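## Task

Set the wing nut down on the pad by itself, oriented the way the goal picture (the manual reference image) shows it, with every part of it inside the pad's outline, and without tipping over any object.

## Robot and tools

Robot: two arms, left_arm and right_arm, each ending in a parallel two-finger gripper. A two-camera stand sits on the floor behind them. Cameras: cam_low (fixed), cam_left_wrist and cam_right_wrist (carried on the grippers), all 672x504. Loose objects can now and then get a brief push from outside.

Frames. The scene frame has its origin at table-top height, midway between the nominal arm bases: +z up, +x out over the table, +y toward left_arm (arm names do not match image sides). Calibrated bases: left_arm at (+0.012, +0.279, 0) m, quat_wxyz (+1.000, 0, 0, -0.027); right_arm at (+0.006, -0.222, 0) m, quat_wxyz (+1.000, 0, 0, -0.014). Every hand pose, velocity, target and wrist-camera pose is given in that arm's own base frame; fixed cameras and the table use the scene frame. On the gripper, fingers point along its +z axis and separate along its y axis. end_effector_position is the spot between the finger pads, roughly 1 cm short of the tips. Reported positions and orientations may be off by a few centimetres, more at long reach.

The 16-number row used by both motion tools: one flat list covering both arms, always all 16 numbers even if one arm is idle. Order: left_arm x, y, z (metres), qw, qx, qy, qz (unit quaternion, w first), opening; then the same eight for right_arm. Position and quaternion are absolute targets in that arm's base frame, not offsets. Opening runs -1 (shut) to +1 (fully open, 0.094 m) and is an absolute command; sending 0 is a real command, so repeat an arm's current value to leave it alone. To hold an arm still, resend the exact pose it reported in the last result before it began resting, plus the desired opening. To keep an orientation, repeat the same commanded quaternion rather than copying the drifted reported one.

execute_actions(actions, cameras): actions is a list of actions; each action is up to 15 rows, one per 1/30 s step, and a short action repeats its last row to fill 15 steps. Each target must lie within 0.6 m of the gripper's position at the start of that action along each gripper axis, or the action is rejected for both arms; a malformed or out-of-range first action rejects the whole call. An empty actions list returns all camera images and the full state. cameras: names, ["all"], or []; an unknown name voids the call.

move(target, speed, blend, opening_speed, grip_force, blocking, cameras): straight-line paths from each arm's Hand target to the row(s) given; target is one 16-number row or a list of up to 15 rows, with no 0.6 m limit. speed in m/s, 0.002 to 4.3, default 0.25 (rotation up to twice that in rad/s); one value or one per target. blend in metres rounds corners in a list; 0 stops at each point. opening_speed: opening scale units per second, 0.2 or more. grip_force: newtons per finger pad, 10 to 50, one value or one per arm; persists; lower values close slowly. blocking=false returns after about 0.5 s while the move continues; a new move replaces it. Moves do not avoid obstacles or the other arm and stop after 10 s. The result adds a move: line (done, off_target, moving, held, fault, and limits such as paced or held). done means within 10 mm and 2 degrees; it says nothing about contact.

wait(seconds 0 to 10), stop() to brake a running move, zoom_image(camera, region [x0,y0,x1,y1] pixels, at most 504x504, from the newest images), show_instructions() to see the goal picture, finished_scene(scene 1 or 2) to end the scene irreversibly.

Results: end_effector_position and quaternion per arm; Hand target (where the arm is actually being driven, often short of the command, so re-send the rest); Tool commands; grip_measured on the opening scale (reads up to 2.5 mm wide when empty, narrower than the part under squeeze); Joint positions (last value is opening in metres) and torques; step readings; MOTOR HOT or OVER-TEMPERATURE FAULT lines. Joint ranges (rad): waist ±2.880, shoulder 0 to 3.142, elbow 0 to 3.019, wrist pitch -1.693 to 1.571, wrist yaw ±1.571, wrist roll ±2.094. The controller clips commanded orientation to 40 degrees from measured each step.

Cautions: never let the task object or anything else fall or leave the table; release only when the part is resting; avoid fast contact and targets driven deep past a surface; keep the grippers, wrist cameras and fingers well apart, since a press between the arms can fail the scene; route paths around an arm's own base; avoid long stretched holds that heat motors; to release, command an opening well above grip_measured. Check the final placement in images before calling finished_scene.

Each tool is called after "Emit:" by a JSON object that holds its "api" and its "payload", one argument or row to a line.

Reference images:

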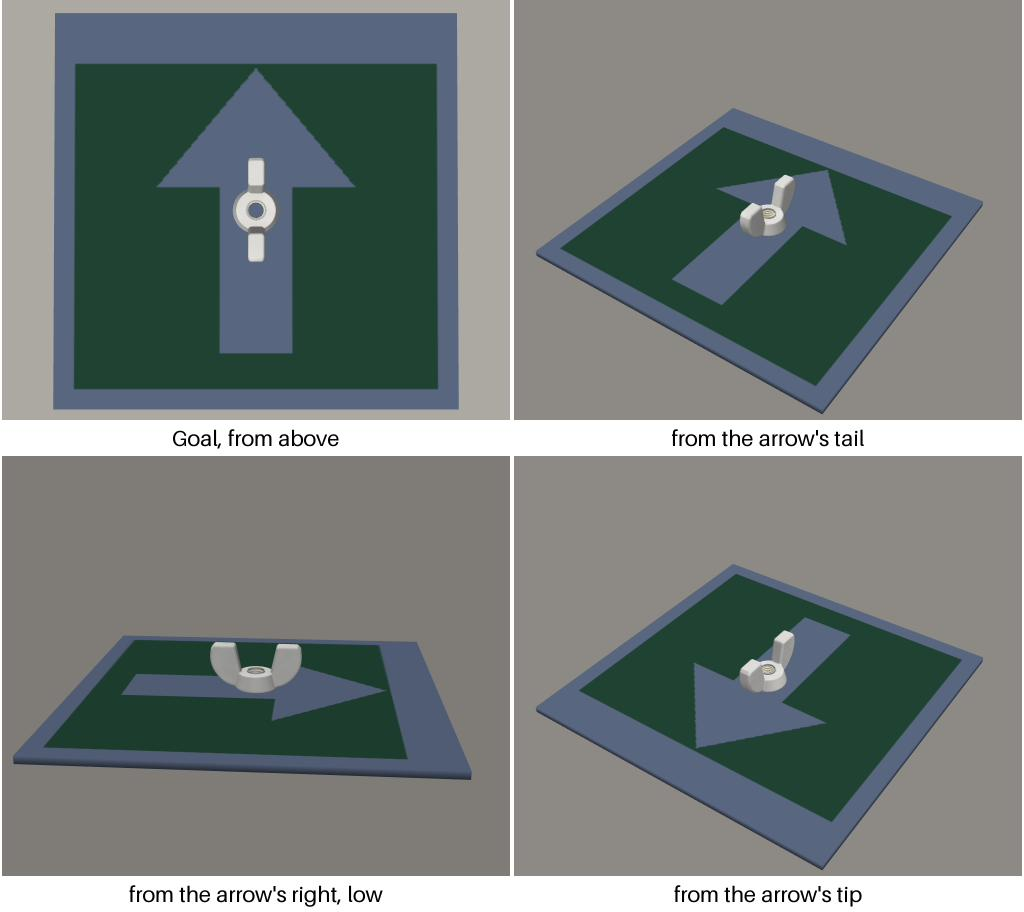

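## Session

Emit:
{"api": "execute_actions", "payload": {
  "actions": []
}}

Scene clock: 0.00 s.
left_arm: end_effector_position=(+0.6411, +0.3257, +0.2378) grip_measured=+1.000 end_effector_quat_wxyz=(+0.601, +0.021, +0.798, -0.039) | right_arm: end_effector_position=(+0.4610, +0.4256, +0.2812) grip_measured=+1.000 end_effector_quat_wxyz=(+0.446, +0.031, +0.849, +0.280)
Joint positions: left_arm=[0.624 1.8 1.332 0.107 0.683 0.195 0.094] | right_arm=[0.818 1.463 1.139 -0.155 0.262 0.731 0.094]
Joint velocities: within noise
Joint torques (N m): no reading
Heat: left arm: hottest waist 40 °C; right arm: hottest shoulder 38 °C.
Hand target: left_arm +0.6460, +0.3292, +0.2552; +0.612, +0.028, +0.790, -0.031 | right_arm +0.4653, +0.4301, +0.3028; +0.457, +0.034, +0.839, +0.293
Tool commands: left_gripper/opening=+1.0 right_gripper/opening=+1.0

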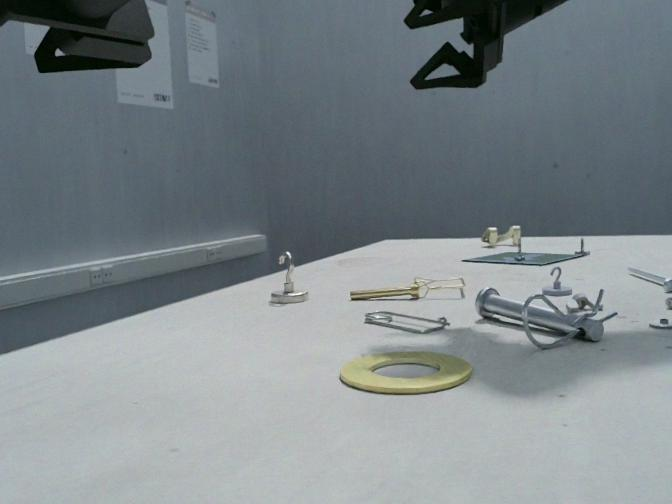

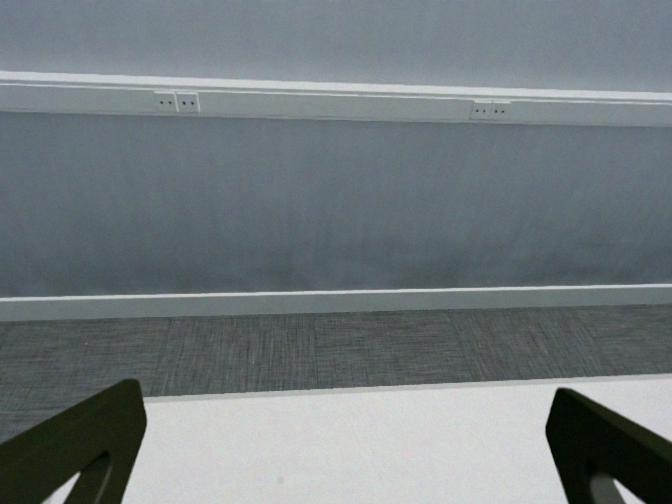

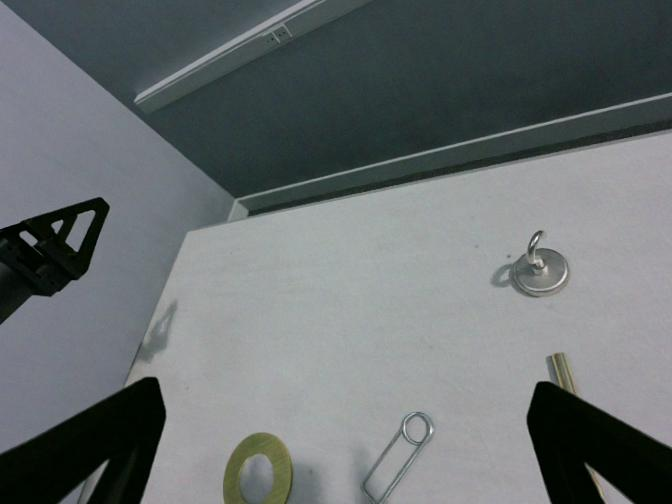

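Emit:
{"api": "zoom_image", "payload": {
  "camera": "cam_low",
  "region": [440, 215, 672, 355]
}}

Emit:
{"api": "zoom_image", "payload": {
  "camera": "cam_low",
  "region": [450, 220, 610, 280]
}}

Scaled by 2.172 from the camera's 672x504 image, which has a finer 960x720 frame.

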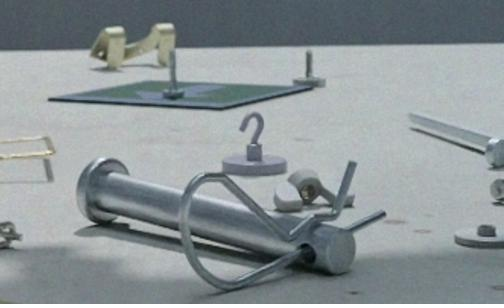

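Scaled by 3.150 from the camera's 672x504 image, which has a finer 960x720 frame.

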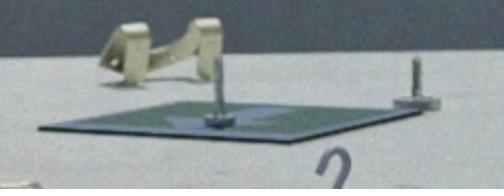

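Emit:
{"api": "move", "payload": {
  "target": [0.25, 0.10, 0.36, 0.259, 0, 0.966, 0, 1, 0.30, 0.0, 0.38, 0.259, 0, 0.966, 0, 1],
  "speed": 0.4,
  "cameras": ["all"]
}}

Scene clock: 2.63 s.
left_arm: end_effector_position=(+0.2455, +0.1008, +0.3434) grip_measured=+1.000 end_effector_quat_wxyz=(+0.249, -0.011, +0.968, -0.007) | right_arm: end_effector_position=(+0.2955, +0.0016, +0.3526) grip_measured=+1.000 end_effector_quat_wxyz=(+0.234, +0.003, +0.972, +0.000)
Joint positions: left_arm=[0.566 0.771 1.09 -1.458 0.269 0.484 0.094] | right_arm=[0.01 0.837 1.146 -1.407 0.006 0.015 0.094]
Joint torques (N m): left_arm=[0.56 0.73 11.74 0.42 0.08 0.15] | right_arm=[0.15 -3.25 14.89 0.84 -0.26 -0.11]
Heat: left arm: hottest elbow 41 °C; right arm: hottest shoulder 38 °C.
Hand target: left_arm +0.2496, +0.0998, +0.3598; +0.259, +0.000, +0.966, +0.000 | right_arm +0.2990, +0.0001, +0.3794; +0.259, +0.000, +0.966, +0.000
Off the commanded pose: left_arm 0.017 m, 2 deg | right_arm 0.028 m, 3 deg.
move: off_target (left_arm, right_arm)

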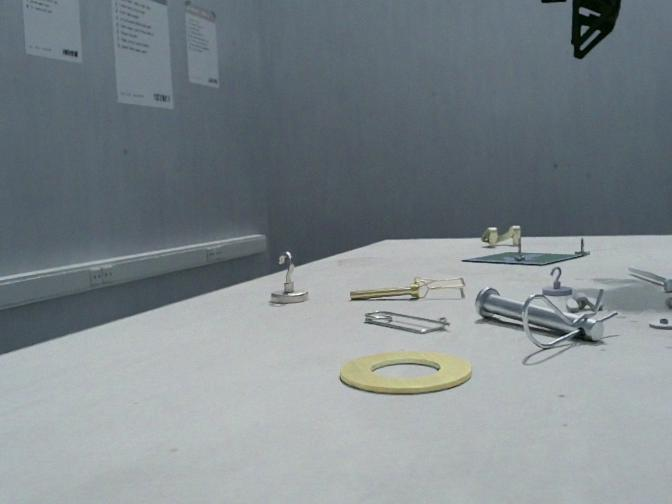

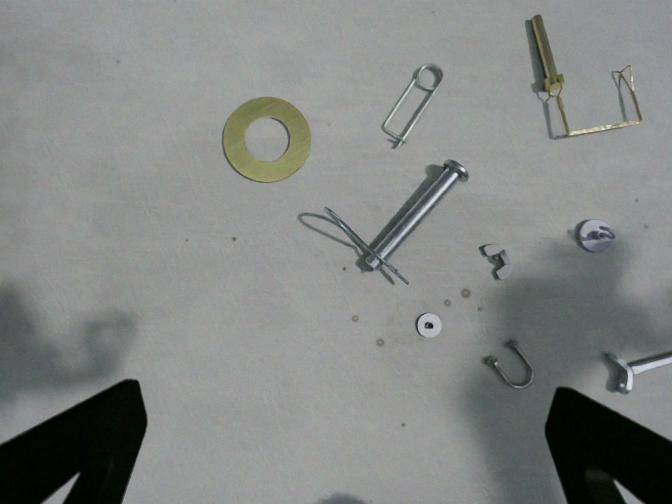

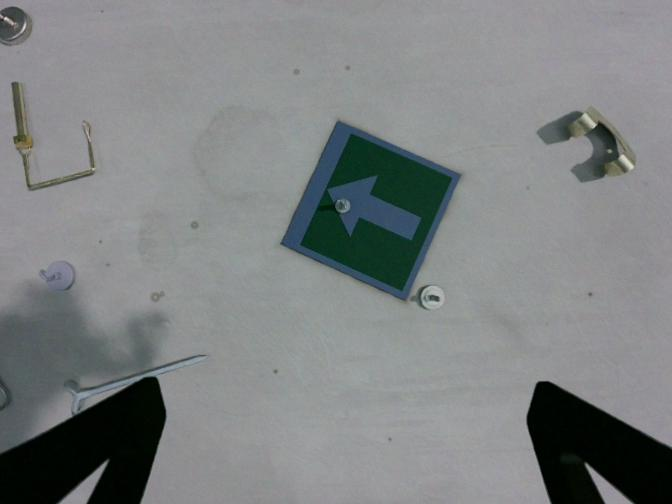

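Emit:
{"api": "zoom_image", "payload": {
  "camera": "cam_left_wrist",
  "region": [420, 200, 560, 300]
}}

Emit:
{"api": "zoom_image", "payload": {
  "camera": "cam_right_wrist",
  "region": [260, 100, 480, 320]
}}

Emit:
{"api": "zoom_image", "payload": {
  "camera": "cam_low",
  "region": [530, 260, 640, 350]
}}

Scaled by 3.600 from the camera's 672x504 image, which has a finer 960x720 frame.

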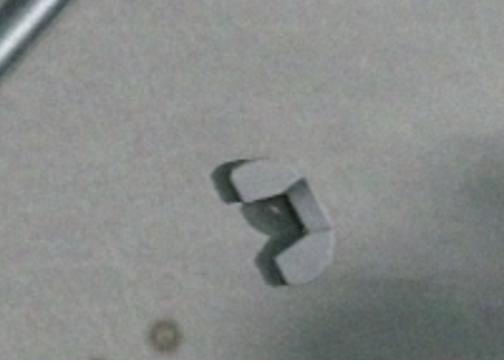

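Scaled by 2.291 from the camera's 672x504 image, which has a finer 960x720 frame.

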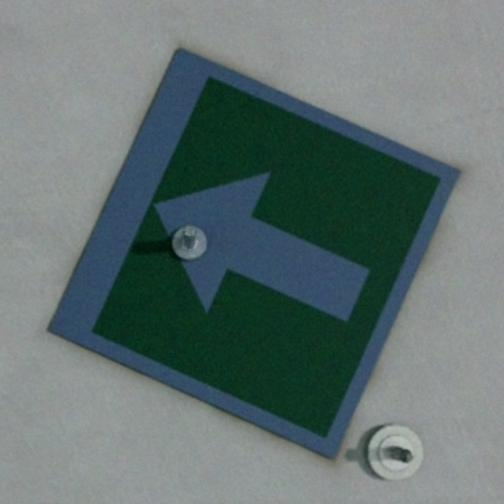

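Scaled by 4.582 from the camera's 672x504 image, which has a finer 960x720 frame.

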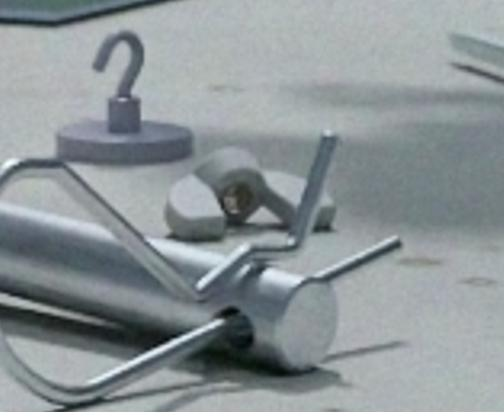

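Emit:
{"api": "move", "payload": {
  "target": [0.2, 0.2, 0.33, 0.259, 0, 0.966, 0, 1, 0.39, -0.005, 0.20, 0.0, 0.0, 1.0, 0.0, 0.5],
  "speed": 0.35,
  "grip_force": 40,
  "cameras": ["cam_right_wrist", "cam_low"]
}}

Emit:
{"api": "zoom_image", "payload": {
  "camera": "cam_right_wrist",
  "region": [180, 20, 560, 380]
}}

Scene clock: 8.60 s.
left_arm: end_effector_position=(+0.2002, +0.1967, +0.3209) grip_measured=+1.000 end_effector_quat_wxyz=(+0.255, -0.003, +0.967, -0.006) | right_arm: end_effector_position=(+0.3731, -0.0011, +0.1763) grip_measured=+0.503 end_effector_quat_wxyz=(-0.036, +0.001, +0.999, +0.000)
Joint positions: left_arm=[1.05 0.888 1.09 -1.508 0.448 0.984 0.094] | right_arm=[-0.001 1.388 1.146 -1.4 0.001 0 0.071]
Joint torques (N m): left_arm=[2.08 -1.03 10.28 0.14 0.45 0.18] | right_arm=[-0.15 -11.11 13.26 0.43 -0.13 -0.09]
Heat: left arm: hottest elbow 42 °C; right arm: hottest elbow 39 °C.
Hand target: left_arm +0.1999, +0.1999, +0.3299; +0.259, +0.000, +0.966, +0.000 | right_arm +0.3888, -0.0050, +0.2001; +0.000, +0.000, +1.000, +0.000
Off the commanded pose: left_arm 0.010 m, 1 deg | right_arm 0.029 m, 4 deg.
grip_force (N): 40, 40
move: off_target (right_arm)
Images, in order (width x height): cam_low 672x504, cam_right_wrist 672x504.

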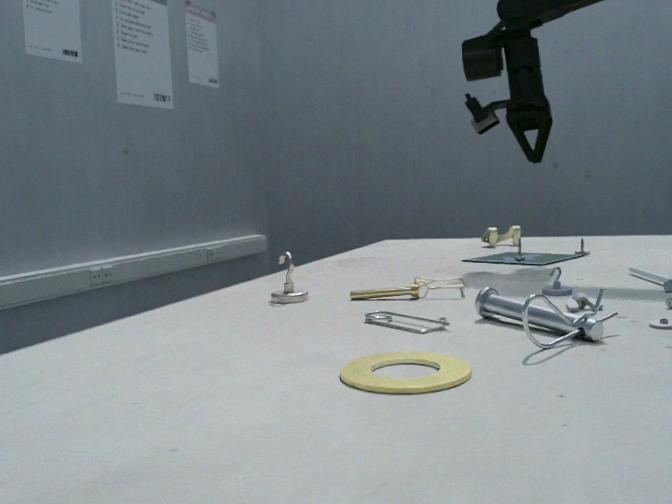

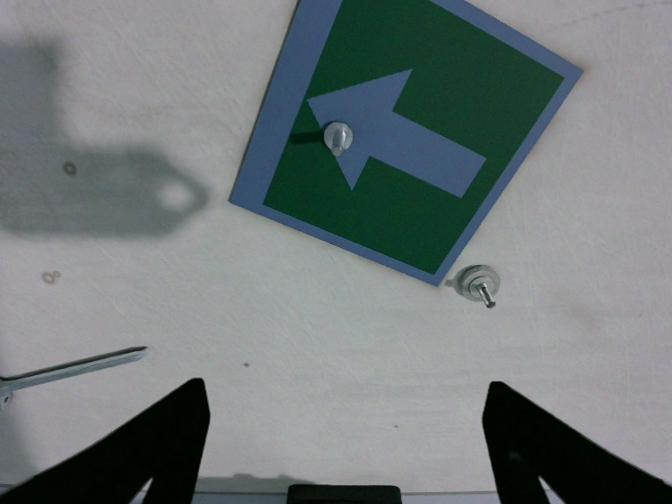

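Scaled by 1.326 from the camera's 672x504 image, which has a finer 960x720 frame.

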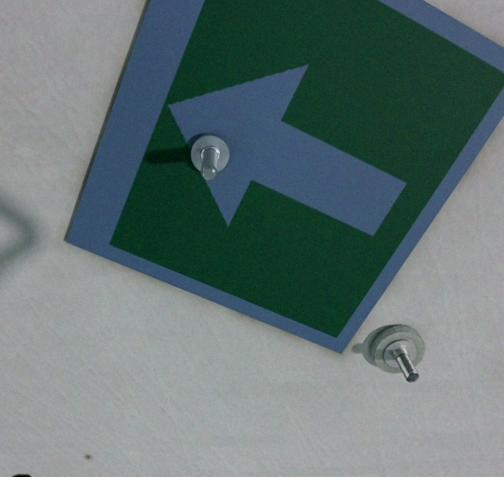

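Emit:
{"api": "move", "payload": {
  "target": [0.2, 0.2, 0.33, 0.259, 0, 0.966, 0, 1, 0.424, -0.001, 0.105, 0.02, 0.0, 1.0, 0.0, 0.0],
  "speed": 0.2,
  "cameras": ["cam_right_wrist", "cam_low"]
}}

Emit:
{"api": "zoom_image", "payload": {
  "camera": "cam_low",
  "region": [440, 150, 610, 290]
}}

Scene clock: 10.30 s.
left_arm: end_effector_position=(+0.2002, +0.1967, +0.3210) grip_measured=+1.000 end_effector_quat_wxyz=(+0.255, -0.002, +0.967, -0.006) | right_arm: end_effector_position=(+0.4213, -0.0012, +0.1029) grip_measured=+0.003 end_effector_quat_wxyz=(+0.013, +0.001, +1.000, -0.001)
Joint positions: left_arm=[1.05 0.888 1.09 -1.508 0.448 0.985 0.094] | right_arm=[-0.001 1.516 1.08 -1.109 0.001 0 0.047]
Joint torques (N m): left_arm=[2.08 -0.91 10.32 0.12 0.46 0.19] | right_arm=[0.73 -11.34 8.68 0.79 -0.17 0.01]
Heat: left arm: hottest elbow 43 °C; right arm: hottest elbow 39 °C.
Hand target: left_arm +0.2000, +0.1999, +0.3299; +0.259, +0.000, +0.966, +0.000 | right_arm +0.4240, -0.0010, +0.1051; +0.020, +0.000, +1.000, +0.000
Off the commanded pose: left_arm 0.010 m, 1 deg | right_arm 0.003 m, 1 deg.
grip_force (N): 40, 40
move: done
Images, in order (width x height): cam_low 672x504, cam_right_wrist 672x504.

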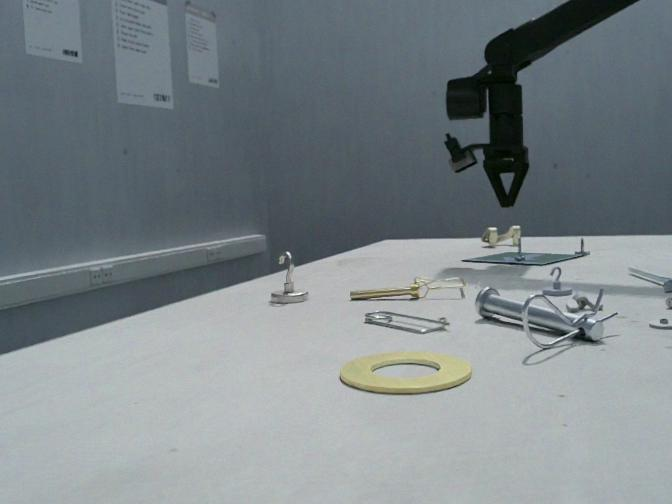

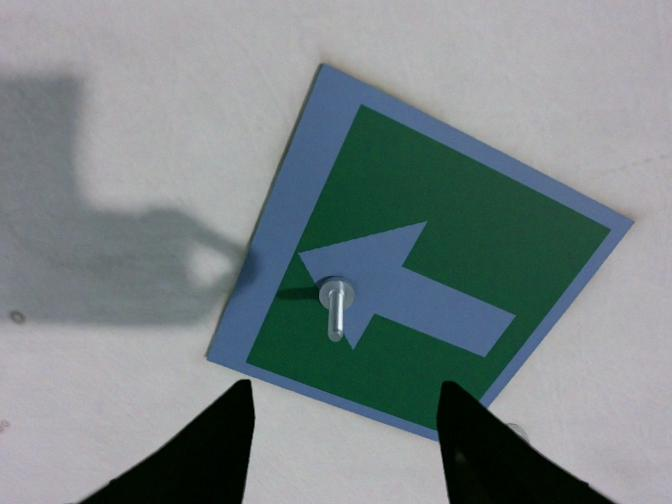

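Scaled by 2.965 from the camera's 672x504 image, which has a finer 960x720 frame.

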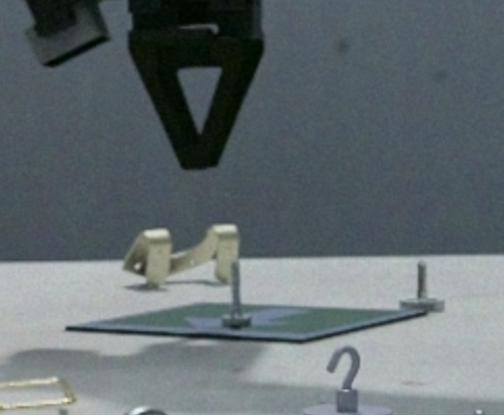

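Emit:
{"api": "move", "payload": {
  "target": [0.2, 0.2, 0.33, 0.259, 0, 0.966, 0, 1, 0.409, 0.003, 0.062, 0.012, 0.0, 1.0, 0.0, 0.0],
  "speed": 0.12,
  "cameras": ["cam_right_wrist", "cam_low"]
}}

Emit:
{"api": "zoom_image", "payload": {
  "camera": "cam_low",
  "region": [440, 150, 610, 290]
}}

Scene clock: 11.63 s.
left_arm: end_effector_position=(+0.2002, +0.1967, +0.3210) grip_measured=+1.000 end_effector_quat_wxyz=(+0.255, -0.002, +0.967, -0.006) | right_arm: end_effector_position=(+0.4089, -0.0011, +0.0681) grip_measured=+0.003 end_effector_quat_wxyz=(+0.015, +0.001, +1.000, -0.001)
Joint positions: left_arm=[1.05 0.888 1.09 -1.508 0.448 0.985 0.094] | right_arm=[-0.001 1.528 0.99 -1.003 0.001 0 0.047]
Joint torques (N m): left_arm=[2.14 -1.14 10.28 0.12 0.46 0.19] | right_arm=[1.49 -10.05 7.9 0.81 -0.16 0.11]
Heat: left arm: hottest elbow 43 °C; right arm: hottest elbow 39 °C.
Hand target: left_arm +0.2000, +0.1999, +0.3299; +0.259, +0.000, +0.966, +0.000 | right_arm +0.4089, +0.0030, +0.0620; +0.012, +0.000, +1.000, +0.000
Off the commanded pose: left_arm 0.010 m, 1 deg | right_arm 0.007 m, 0 deg.
grip_force (N): 40, 40
move: done
Images, in order (width x height): cam_low 672x504, cam_right_wrist 672x504.

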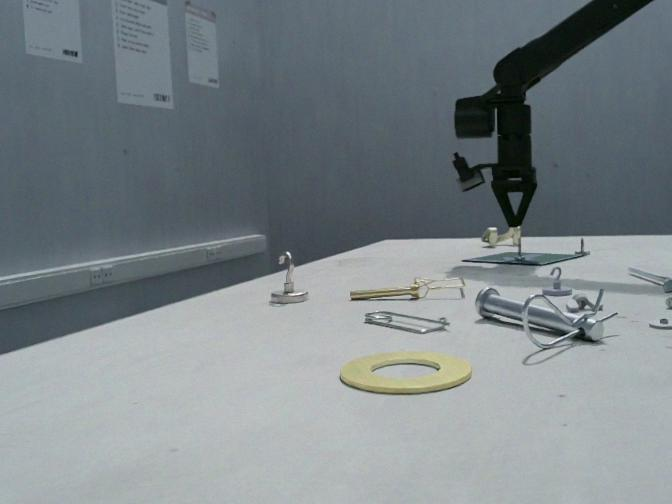

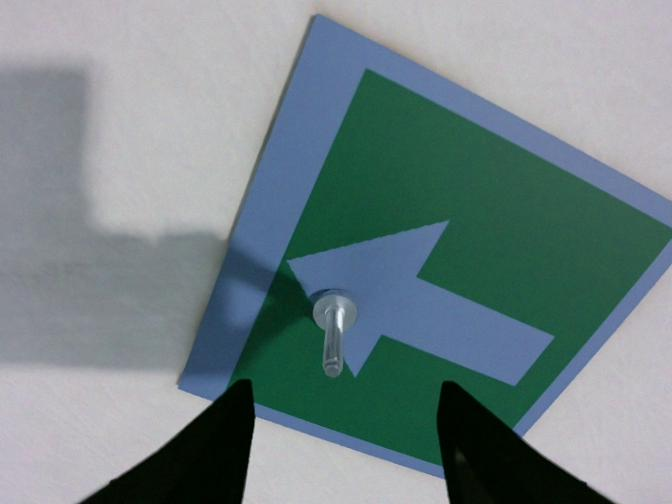

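Scaled by 2.965 from the camera's 672x504 image, which has a finer 960x720 frame.

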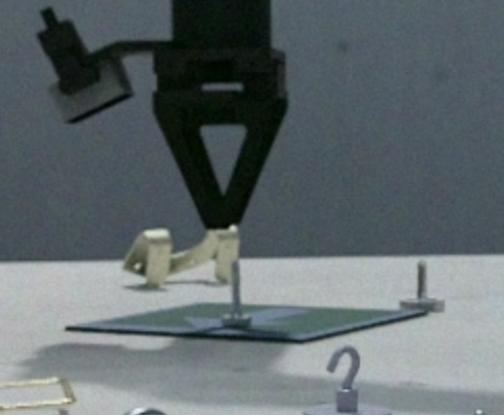

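Emit:
{"api": "move", "payload": {
  "target": [0.2, 0.2, 0.33, 0.259, 0, 0.966, 0, 1, 0.404, 0.009, 0.058, 0.012, 0.0, 1.0, 0.0, 0.0],
  "speed": 0.1,
  "cameras": ["cam_right_wrist"]
}}

Scene clock: 26.70 s.
left_arm: end_effector_position=(+0.2002, +0.1967, +0.3210) grip_measured=+1.000 end_effector_quat_wxyz=(+0.255, -0.002, +0.967, -0.006) | right_arm: end_effector_position=(+0.4045, +0.0050, +0.0625) grip_measured=+0.003 end_effector_quat_wxyz=(+0.013, -0.001, +1.000, +0.000)
Joint positions: left_arm=[1.05 0.888 1.09 -1.508 0.448 0.985 0.094] | right_arm=[0.014 1.528 0.973 -0.989 0.001 0.011 0.047]
Joint torques (N m): left_arm=[2.08 -0.97 10.28 0.14 0.45 0.19] | right_arm=[1.49 -10.34 7.65 0.81 -0.15 0.14]
Heat: left arm: hottest elbow 45 °C; right arm: hottest elbow 39 °C.
Hand target: left_arm +0.2000, +0.1999, +0.3299; +0.259, +0.000, +0.966, +0.000 | right_arm +0.4039, +0.0090, +0.0580; +0.012, +0.000, +1.000, +0.000
Off the commanded pose: left_arm 0.010 m, 1 deg | right_arm 0.006 m, 0 deg.
grip_force (N): 40, 40
move: done
Images, in order (width x height): cam_right_wrist 672x504.

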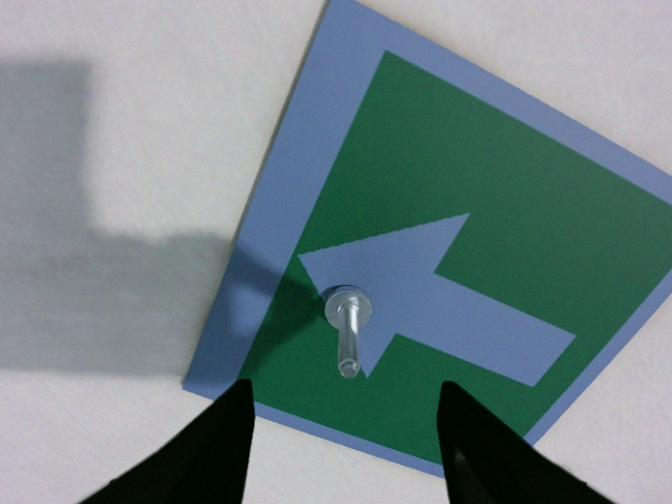

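Emit:
{"api": "move", "payload": {
  "target": [0.2, 0.2, 0.33, 0.259, 0, 0.966, 0, 1, 0.404, 0.009, 0.027, 0.008, 0.0, 1.0, 0.0, 0.0],
  "speed": 0.1,
  "cameras": ["cam_right_wrist", "cam_low"]
}}

Emit:
{"api": "zoom_image", "payload": {
  "camera": "cam_low",
  "region": [440, 150, 610, 290]
}}

Scene clock: 27.83 s.
left_arm: end_effector_position=(+0.2002, +0.1967, +0.3210) grip_measured=+1.000 end_effector_quat_wxyz=(+0.255, -0.002, +0.967, -0.006) | right_arm: end_effector_position=(+0.4043, +0.0050, +0.0319) grip_measured=+0.003 end_effector_quat_wxyz=(+0.010, -0.001, +1.000, +0.000)
Joint positions: left_arm=[1.05 0.888 1.09 -1.508 0.448 0.985 0.094] | right_arm=[0.014 1.581 0.939 -0.91 0.001 0.012 0.047]
Joint torques (N m): left_arm=[2.2 -0.91 10.29 0.14 0.46 0.2] | right_arm=[1.49 -10.4 7.38 0.77 -0.15 0.14]
Heat: left arm: hottest elbow 45 °C; right arm: hottest elbow 39 °C.
Hand target: left_arm +0.2000, +0.1999, +0.3299; +0.259, +0.000, +0.966, +0.000 | right_arm +0.4040, +0.0090, +0.0271; +0.008, +0.000, +1.000, +0.000
Off the commanded pose: left_arm 0.010 m, 1 deg | right_arm 0.006 m, 0 deg.
grip_force (N): 40, 40
move: done
Images, in order (width x height): cam_low 672x504, cam_right_wrist 672x504.

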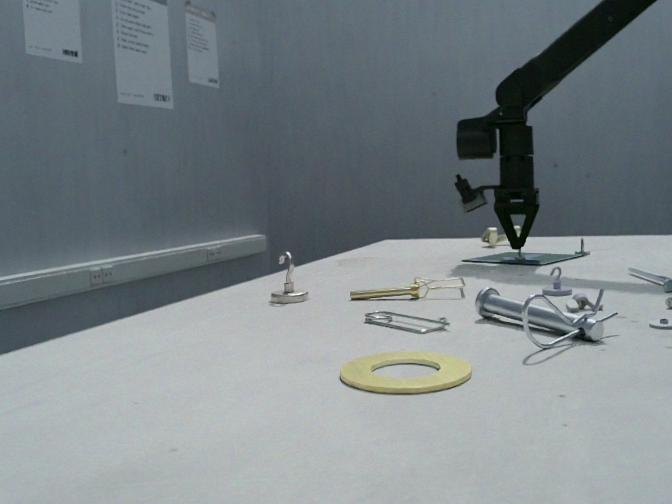

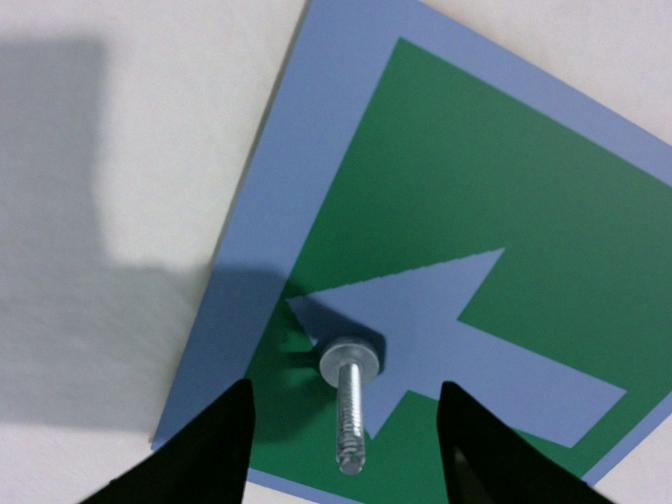

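Scaled by 2.965 from the camera's 672x504 image, which has a finer 960x720 frame.

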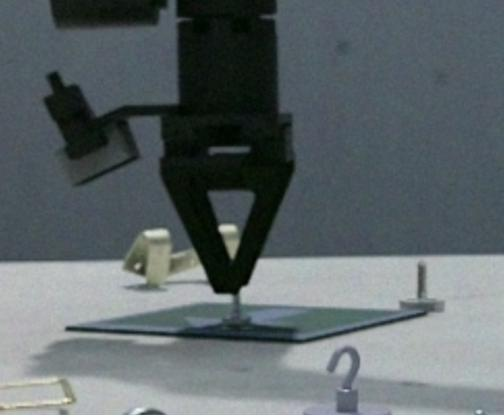

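Emit:
{"api": "move", "payload": {
  "target": [0.2, 0.2, 0.33, 0.259, 0, 0.966, 0, 1, 0.404, 0.009, 0.027, 0.008, 0.0, 1.0, 0.0, -1.0],
  "speed": 0.1,
  "opening_speed": 0.7,
  "cameras": ["cam_right_wrist"]
}}

Scene clock: 30.17 s.
left_arm: end_effector_position=(+0.2002, +0.1967, +0.3210) grip_measured=+1.000 end_effector_quat_wxyz=(+0.255, -0.002, +0.967, -0.006) | right_arm: end_effector_position=(+0.4043, +0.0050, +0.0319) grip_measured=-0.900 end_effector_quat_wxyz=(+0.010, -0.001, +1.000, +0.000)
Joint positions: left_arm=[1.05 0.888 1.09 -1.508 0.448 0.985 0.094] | right_arm=[0.014 1.581 0.939 -0.91 0.001 0.012 0.005]
Joint torques (N m): left_arm=[2.2 -1.14 10.28 0.14 0.44 0.18] | right_arm=[1.49 -10.52 7.39 0.79 -0.15 0.14]
Heat: left arm: hottest elbow 45 °C; right arm: hottest elbow 39 °C.
Hand target: left_arm +0.2000, +0.1999, +0.3299; +0.259, +0.000, +0.966, +0.000 | right_arm +0.4040, +0.0090, +0.0271; +0.008, +0.000, +1.000, +0.000
Off the commanded pose: left_arm 0.010 m, 1 deg | right_arm 0.006 m, 0 deg.
grip_force (N): 40, 40
move: done
Images, in order (width x height): cam_right_wrist 672x504.

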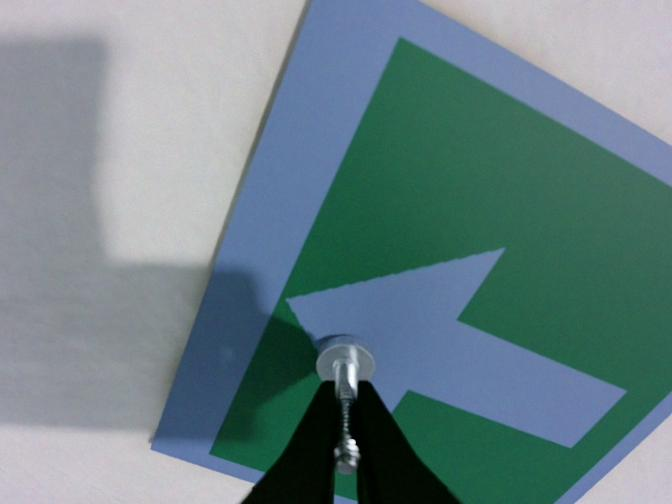

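Emit:
{"api": "move", "payload": {
  "target": [
    [0.2, 0.2, 0.33, 0.259, 0, 0.966, 0, 1, 0.406, 0.005, 0.10, 0.01, 0.0, 1.0, 0.0, -1.0],
    [0.2, 0.2, 0.33, 0.259, 0, 0.966, 0, 1, 0.385, -0.20, 0.10, 0.015, 0.0, 1.0, 0.0, -1.0],
    [0.2, 0.2, 0.33, 0.259, 0, 0.966, 0, 1, 0.385, -0.20, 0.055, 0.01, 0.0, 1.0, 0.0, -1.0]
  ],
  "speed": [0.15, 0.2, 0.1],
  "blend": [0.02, 0.02, 0],
  "cameras": ["cam_right_wrist", "cam_low"]
}}

Emit:
{"api": "zoom_image", "payload": {
  "camera": "cam_low",
  "region": [440, 150, 610, 290]
}}

Scene clock: 33.03 s.
left_arm: end_effector_position=(+0.2002, +0.1967, +0.3210) grip_measured=+1.000 end_effector_quat_wxyz=(+0.255, -0.002, +0.967, -0.006) | right_arm: end_effector_position=(+0.3802, -0.1992, +0.0572) grip_measured=-0.902 end_effector_quat_wxyz=(+0.007, +0.007, +1.000, +0.001)
Joint positions: left_arm=[1.05 0.888 1.09 -1.508 0.448 0.985 0.094] | right_arm=[-0.485 1.603 1.047 -1.003 -0.007 -0.47 0.005]
Joint torques (N m): left_arm=[2.2 -0.97 10.28 0.14 0.45 0.19] | right_arm=[0.91 -11.28 8.69 0.76 -0.24 -0.09]
Heat: left arm: hottest elbow 46 °C; right arm: hottest elbow 39 °C.
Hand target: left_arm +0.2000, +0.1999, +0.3299; +0.259, +0.000, +0.966, +0.000 | right_arm +0.3849, -0.2000, +0.0550; +0.010, +0.000, +1.000, +0.000
Off the commanded pose: left_arm 0.010 m, 1 deg | right_arm 0.005 m, 1 deg.
grip_force (N): 40, 40
move: done
Images, in order (width x height): cam_low 672x504, cam_right_wrist 672x504.

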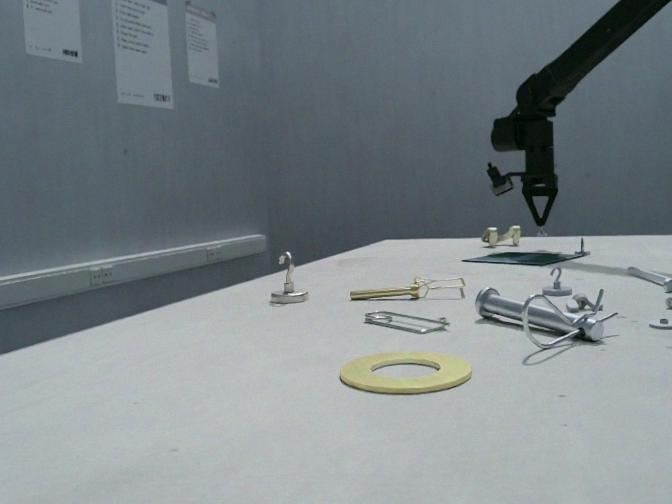

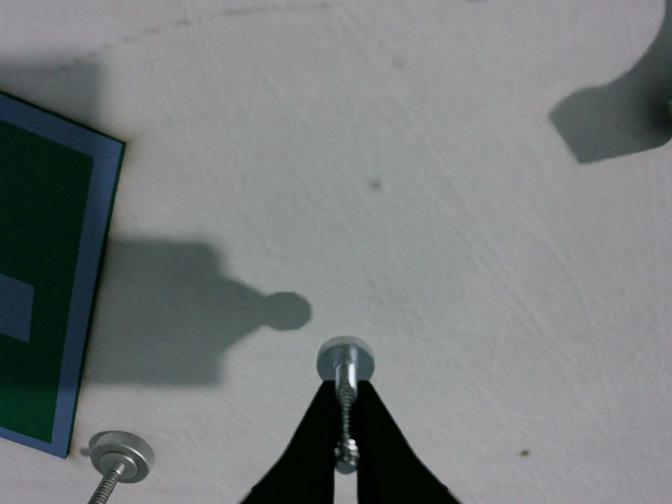

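Scaled by 2.965 from the camera's 672x504 image, which has a finer 960x720 frame.

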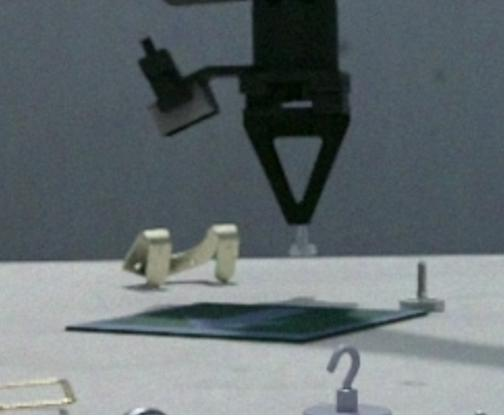

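Emit:
{"api": "move", "payload": {
  "target": [0.2, 0.2, 0.33, 0.259, 0, 0.966, 0, 1, 0.383, -0.20, 0.028, 0.009, 0.0, 1.0, 0.0, -1.0],
  "speed": 0.08,
  "cameras": ["cam_right_wrist"]
}}

Scene clock: 34.07 s.
left_arm: end_effector_position=(+0.2002, +0.1967, +0.3210) grip_measured=+1.000 end_effector_quat_wxyz=(+0.255, -0.002, +0.967, -0.006) | right_arm: end_effector_position=(+0.3829, -0.2006, +0.0333) grip_measured=-0.902 end_effector_quat_wxyz=(+0.010, +0.006, +1.000, -0.001)
Joint positions: left_arm=[1.05 0.888 1.09 -1.508 0.448 0.985 0.094] | right_arm=[-0.485 1.643 1.022 -0.931 -0.007 -0.472 0.005]
Joint torques (N m): left_arm=[2.14 -0.91 10.28 0.17 0.45 0.19] | right_arm=[0.79 -11.05 7.46 0.76 -0.21 -0.09]
Heat: left arm: hottest elbow 46 °C; right arm: hottest elbow 39 °C.
Hand target: left_arm +0.2000, +0.1999, +0.3299; +0.259, +0.000, +0.966, +0.000 | right_arm +0.3830, -0.2001, +0.0281; +0.009, +0.000, +1.000, +0.000
Off the commanded pose: left_arm 0.010 m, 1 deg | right_arm 0.005 m, 1 deg.
grip_force (N): 40, 40
move: done
Images, in order (width x height): cam_right_wrist 672x504.

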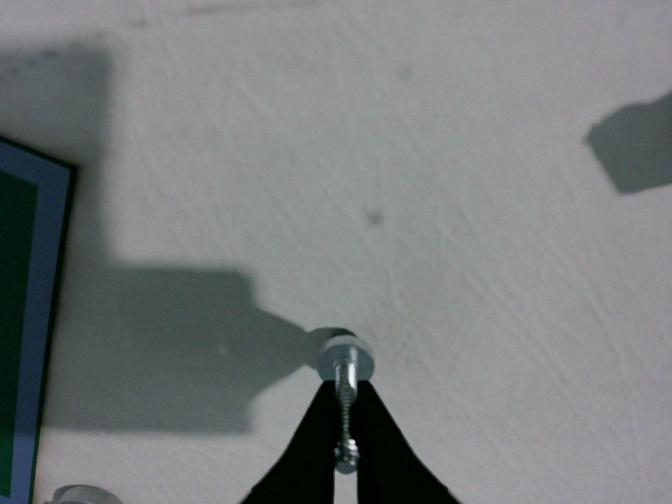

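Emit:
{"api": "move", "payload": {
  "target": [0.2, 0.2, 0.33, 0.259, 0, 0.966, 0, 1, 0.382, -0.20, 0.021, 0.009, 0.0, 1.0, 0.0, -1.0],
  "speed": 0.05,
  "cameras": ["cam_right_wrist"]
}}

Scene clock: 34.93 s.
left_arm: end_effector_position=(+0.2002, +0.1967, +0.3210) grip_measured=+1.000 end_effector_quat_wxyz=(+0.255, -0.002, +0.967, -0.006) | right_arm: end_effector_position=(+0.3834, -0.2009, +0.0294) grip_measured=-0.902 end_effector_quat_wxyz=(+0.014, +0.006, +1.000, -0.003)
Joint positions: left_arm=[1.05 0.888 1.09 -1.508 0.448 0.985 0.094] | right_arm=[-0.485 1.646 1.014 -0.911 -0.007 -0.473 0.005]
Joint torques (N m): left_arm=[2.14 -0.91 10.28 0.13 0.45 0.18] | right_arm=[0.67 -10.93 7.3 0.8 -0.21 -0.09]
Heat: left arm: hottest elbow 46 °C; right arm: hottest elbow 39 °C.
Hand target: left_arm +0.2000, +0.1999, +0.3299; +0.259, +0.000, +0.966, +0.000 | right_arm +0.3818, -0.2000, +0.0211; +0.009, +0.000, +1.000, +0.000
Off the commanded pose: left_arm 0.010 m, 1 deg | right_arm 0.009 m, 1 deg.
grip_force (N): 40, 40
move: done
Images, in order (width x height): cam_right_wrist 672x504.

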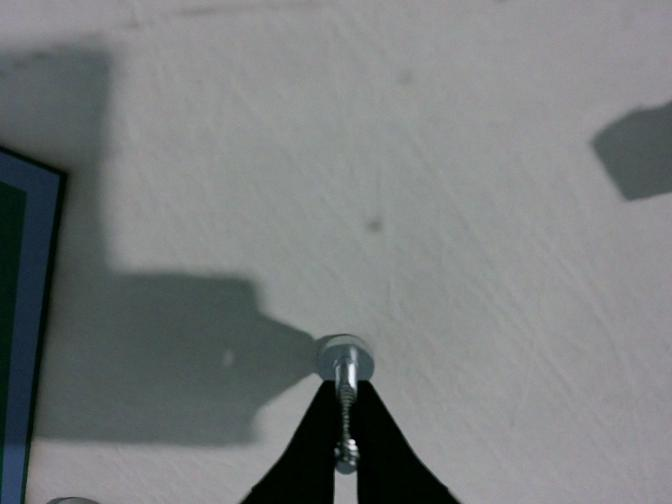

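Emit:
{"api": "move", "payload": {
  "target": [0.2, 0.2, 0.33, 0.259, 0, 0.966, 0, 1, 0.381, -0.20, 0.016, 0.006, 0.0, 1.0, 0.0, -1.0],
  "speed": 0.05,
  "cameras": ["cam_right_wrist", "cam_low"]
}}

Emit:
{"api": "zoom_image", "payload": {
  "camera": "cam_low",
  "region": [440, 150, 610, 290]
}}

Scene clock: 35.87 s.
left_arm: end_effector_position=(+0.2002, +0.1967, +0.3210) grip_measured=+1.000 end_effector_quat_wxyz=(+0.255, -0.002, +0.967, -0.006) | right_arm: end_effector_position=(+0.3839, -0.2011, +0.0292) grip_measured=-0.902 end_effector_quat_wxyz=(+0.015, +0.006, +1.000, -0.003)
Joint positions: left_arm=[1.05 0.888 1.09 -1.508 0.448 0.985 0.094] | right_arm=[-0.485 1.646 1.014 -0.909 -0.007 -0.473 0.005]
Joint torques (N m): left_arm=[2.26 -0.97 10.28 0.12 0.44 0.2] | right_arm=[0.67 -10.34 6.91 1.02 -0.08 -0.09]
Heat: left arm: hottest elbow 46 °C; right arm: hottest elbow 39 °C.
Hand target: left_arm +0.2000, +0.1999, +0.3299; +0.259, +0.000, +0.966, +0.000 | right_arm +0.3806, -0.1999, +0.0164; +0.006, +0.000, +1.000, +0.000
Off the commanded pose: left_arm 0.010 m, 1 deg | right_arm 0.014 m, 1 deg.
grip_force (N): 40, 40
move: off_target (right_arm)
Images, in order (width x height): cam_low 672x504, cam_right_wrist 672x504.

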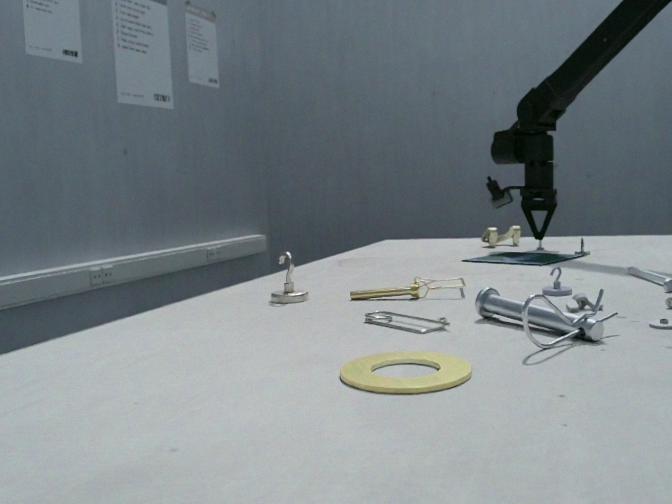

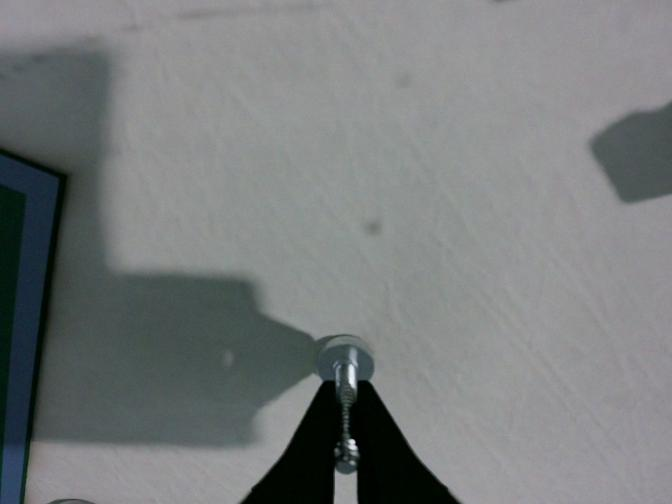

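Scaled by 2.965 from the camera's 672x504 image, which has a finer 960x720 frame.

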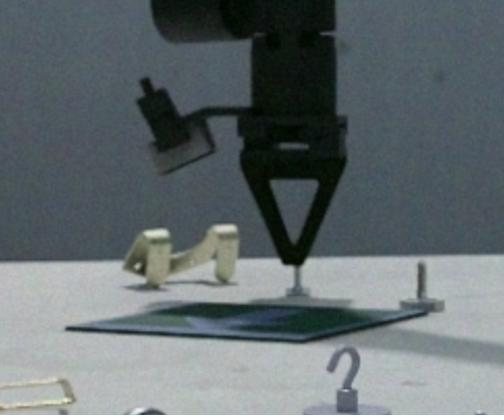

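Emit:
{"api": "move", "payload": {
  "target": [0.2, 0.2, 0.33, 0.259, 0, 0.966, 0, 1, 0.382, -0.20, 0.018, 0.006, 0.0, 1.0, 0.0, -0.4],
  "speed": 0.05,
  "opening_speed": 0.4,
  "cameras": ["cam_right_wrist"]
}}

Scene clock: 37.83 s.
left_arm: end_effector_position=(+0.2002, +0.1967, +0.3210) grip_measured=+1.000 end_effector_quat_wxyz=(+0.255, -0.002, +0.967, -0.006) | right_arm: end_effector_position=(+0.3831, -0.2008, +0.0259) grip_measured=-0.403 end_effector_quat_wxyz=(+0.011, +0.006, +1.000, -0.002)
Joint positions: left_arm=[1.05 0.888 1.09 -1.508 0.448 0.985 0.094] | right_arm=[-0.485 1.654 1.014 -0.909 -0.007 -0.473 0.028]
Joint torques (N m): left_arm=[2.08 -1.03 10.28 0.14 0.45 0.19] | right_arm=[0.79 -10.99 7.32 0.76 -0.08 -0.08]
Heat: left arm: hottest elbow 46 °C; right arm: hottest elbow 39 °C.
Hand target: left_arm +0.2000, +0.1999, +0.3299; +0.259, +0.000, +0.966, +0.000 | right_arm +0.3818, -0.1999, +0.0181; +0.006, +0.000, +1.000, +0.000
Off the commanded pose: left_arm 0.010 m, 1 deg | right_arm 0.008 m, 1 deg.
grip_force (N): 40, 40
move: done
Images, in order (width x height): cam_right_wrist 672x504.

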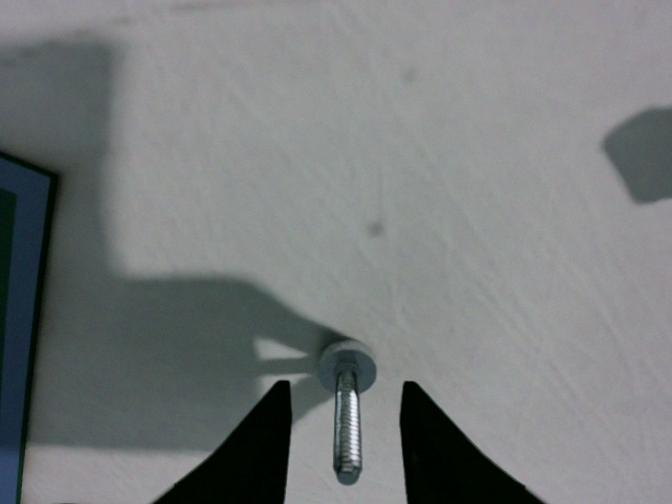

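Emit:
{"api": "move", "payload": {
  "target": [
    [0.2, 0.2, 0.33, 0.259, 0, 0.966, 0, 1, 0.387, -0.20, 0.12, 0.01, 0.0, 1.0, 0.0, -0.4],
    [0.2, 0.2, 0.33, 0.259, 0, 0.966, 0, 1, 0.40, 0.15, 0.20, 0.01, -0.42, 0.907, 0.0, 0.2],
    [0.2, 0.2, 0.33, 0.259, 0, 0.966, 0, 1, 0.345, 0.40, 0.16, 0.01, -0.850, 0.527, 0.0, 0.2]
  ],
  "speed": [0.15, 0.45, 0.4],
  "blend": [0.02, 0.08, 0],
  "cameras": ["cam_right_wrist", "cam_low"]
}}

Emit:
{"api": "zoom_image", "payload": {
  "camera": "cam_low",
  "region": [440, 150, 672, 350]
}}

Scene clock: 43.40 s.
left_arm: end_effector_position=(+0.2002, +0.1967, +0.3210) grip_measured=+1.000 end_effector_quat_wxyz=(+0.255, -0.002, +0.967, -0.006) | right_arm: end_effector_position=(+0.3304, +0.3841, +0.1450) grip_measured=+0.197 end_effector_quat_wxyz=(+0.013, +0.847, -0.532, -0.003)
Joint positions: left_arm=[1.05 0.888 1.09 -1.508 0.448 0.985 0.094] | right_arm=[0.861 1.72 1.45 -1.327 -0.002 -1.16 0.056]
Joint torques (N m): left_arm=[2.02 -0.97 10.3 0.13 0.45 0.19] | right_arm=[0.56 -13.57 14.16 0.31 -0.22 -0.1]
Heat: left arm: hottest elbow 46 °C; right arm: hottest elbow 40 °C.
Hand target: left_arm +0.2000, +0.1999, +0.3299; +0.259, +0.000, +0.966, +0.000 | right_arm +0.3443, +0.3991, +0.1604; -0.010, +0.850, -0.527, +0.000
Off the commanded pose: left_arm 0.010 m, 1 deg | right_arm 0.026 m, 3 deg.
grip_force (N): 40, 40
move: off_target (right_arm); blend cut to 0 m at target 2; target 2's new opening was sent with right_arm's hand 0.019 m and 1 deg from that target
Images, in order (width x height): cam_low 672x504, cam_right_wrist 672x504.

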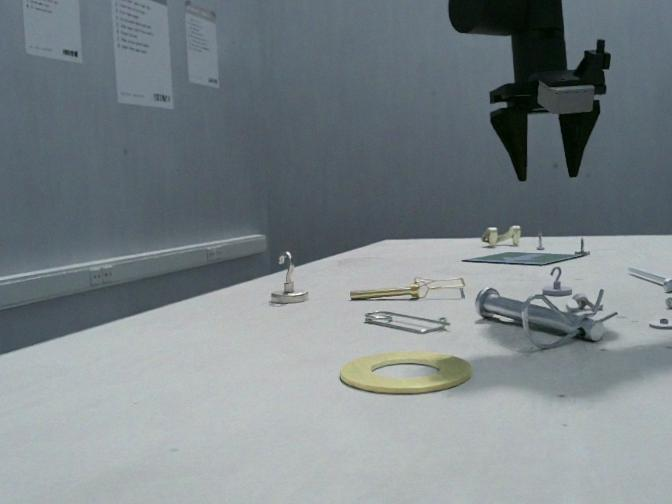

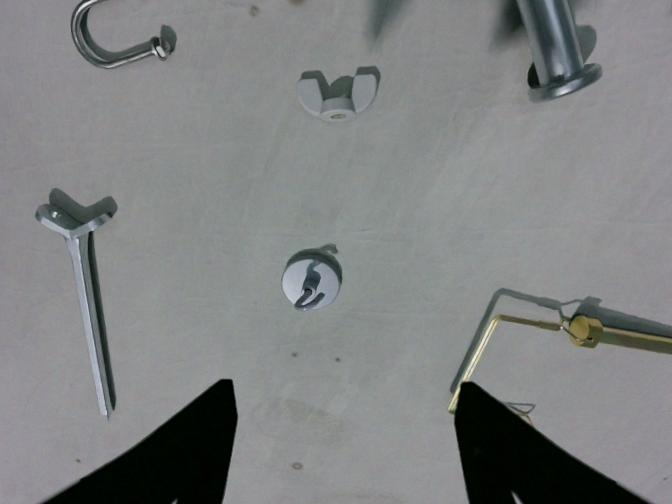

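Scaled by 2.172 from the camera's 672x504 image, which has a finer 960x720 frame.

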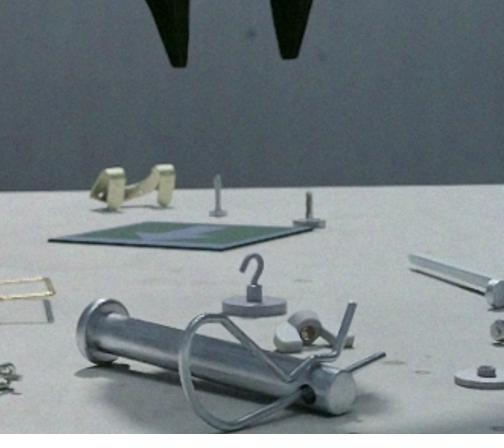

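Emit:
{"api": "zoom_image", "payload": {
  "camera": "cam_right_wrist",
  "region": [260, 40, 420, 150]
}}

Scaled by 3.150 from the camera's 672x504 image, which has a finer 960x720 frame.

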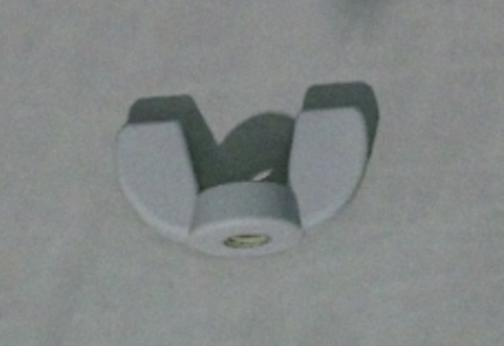

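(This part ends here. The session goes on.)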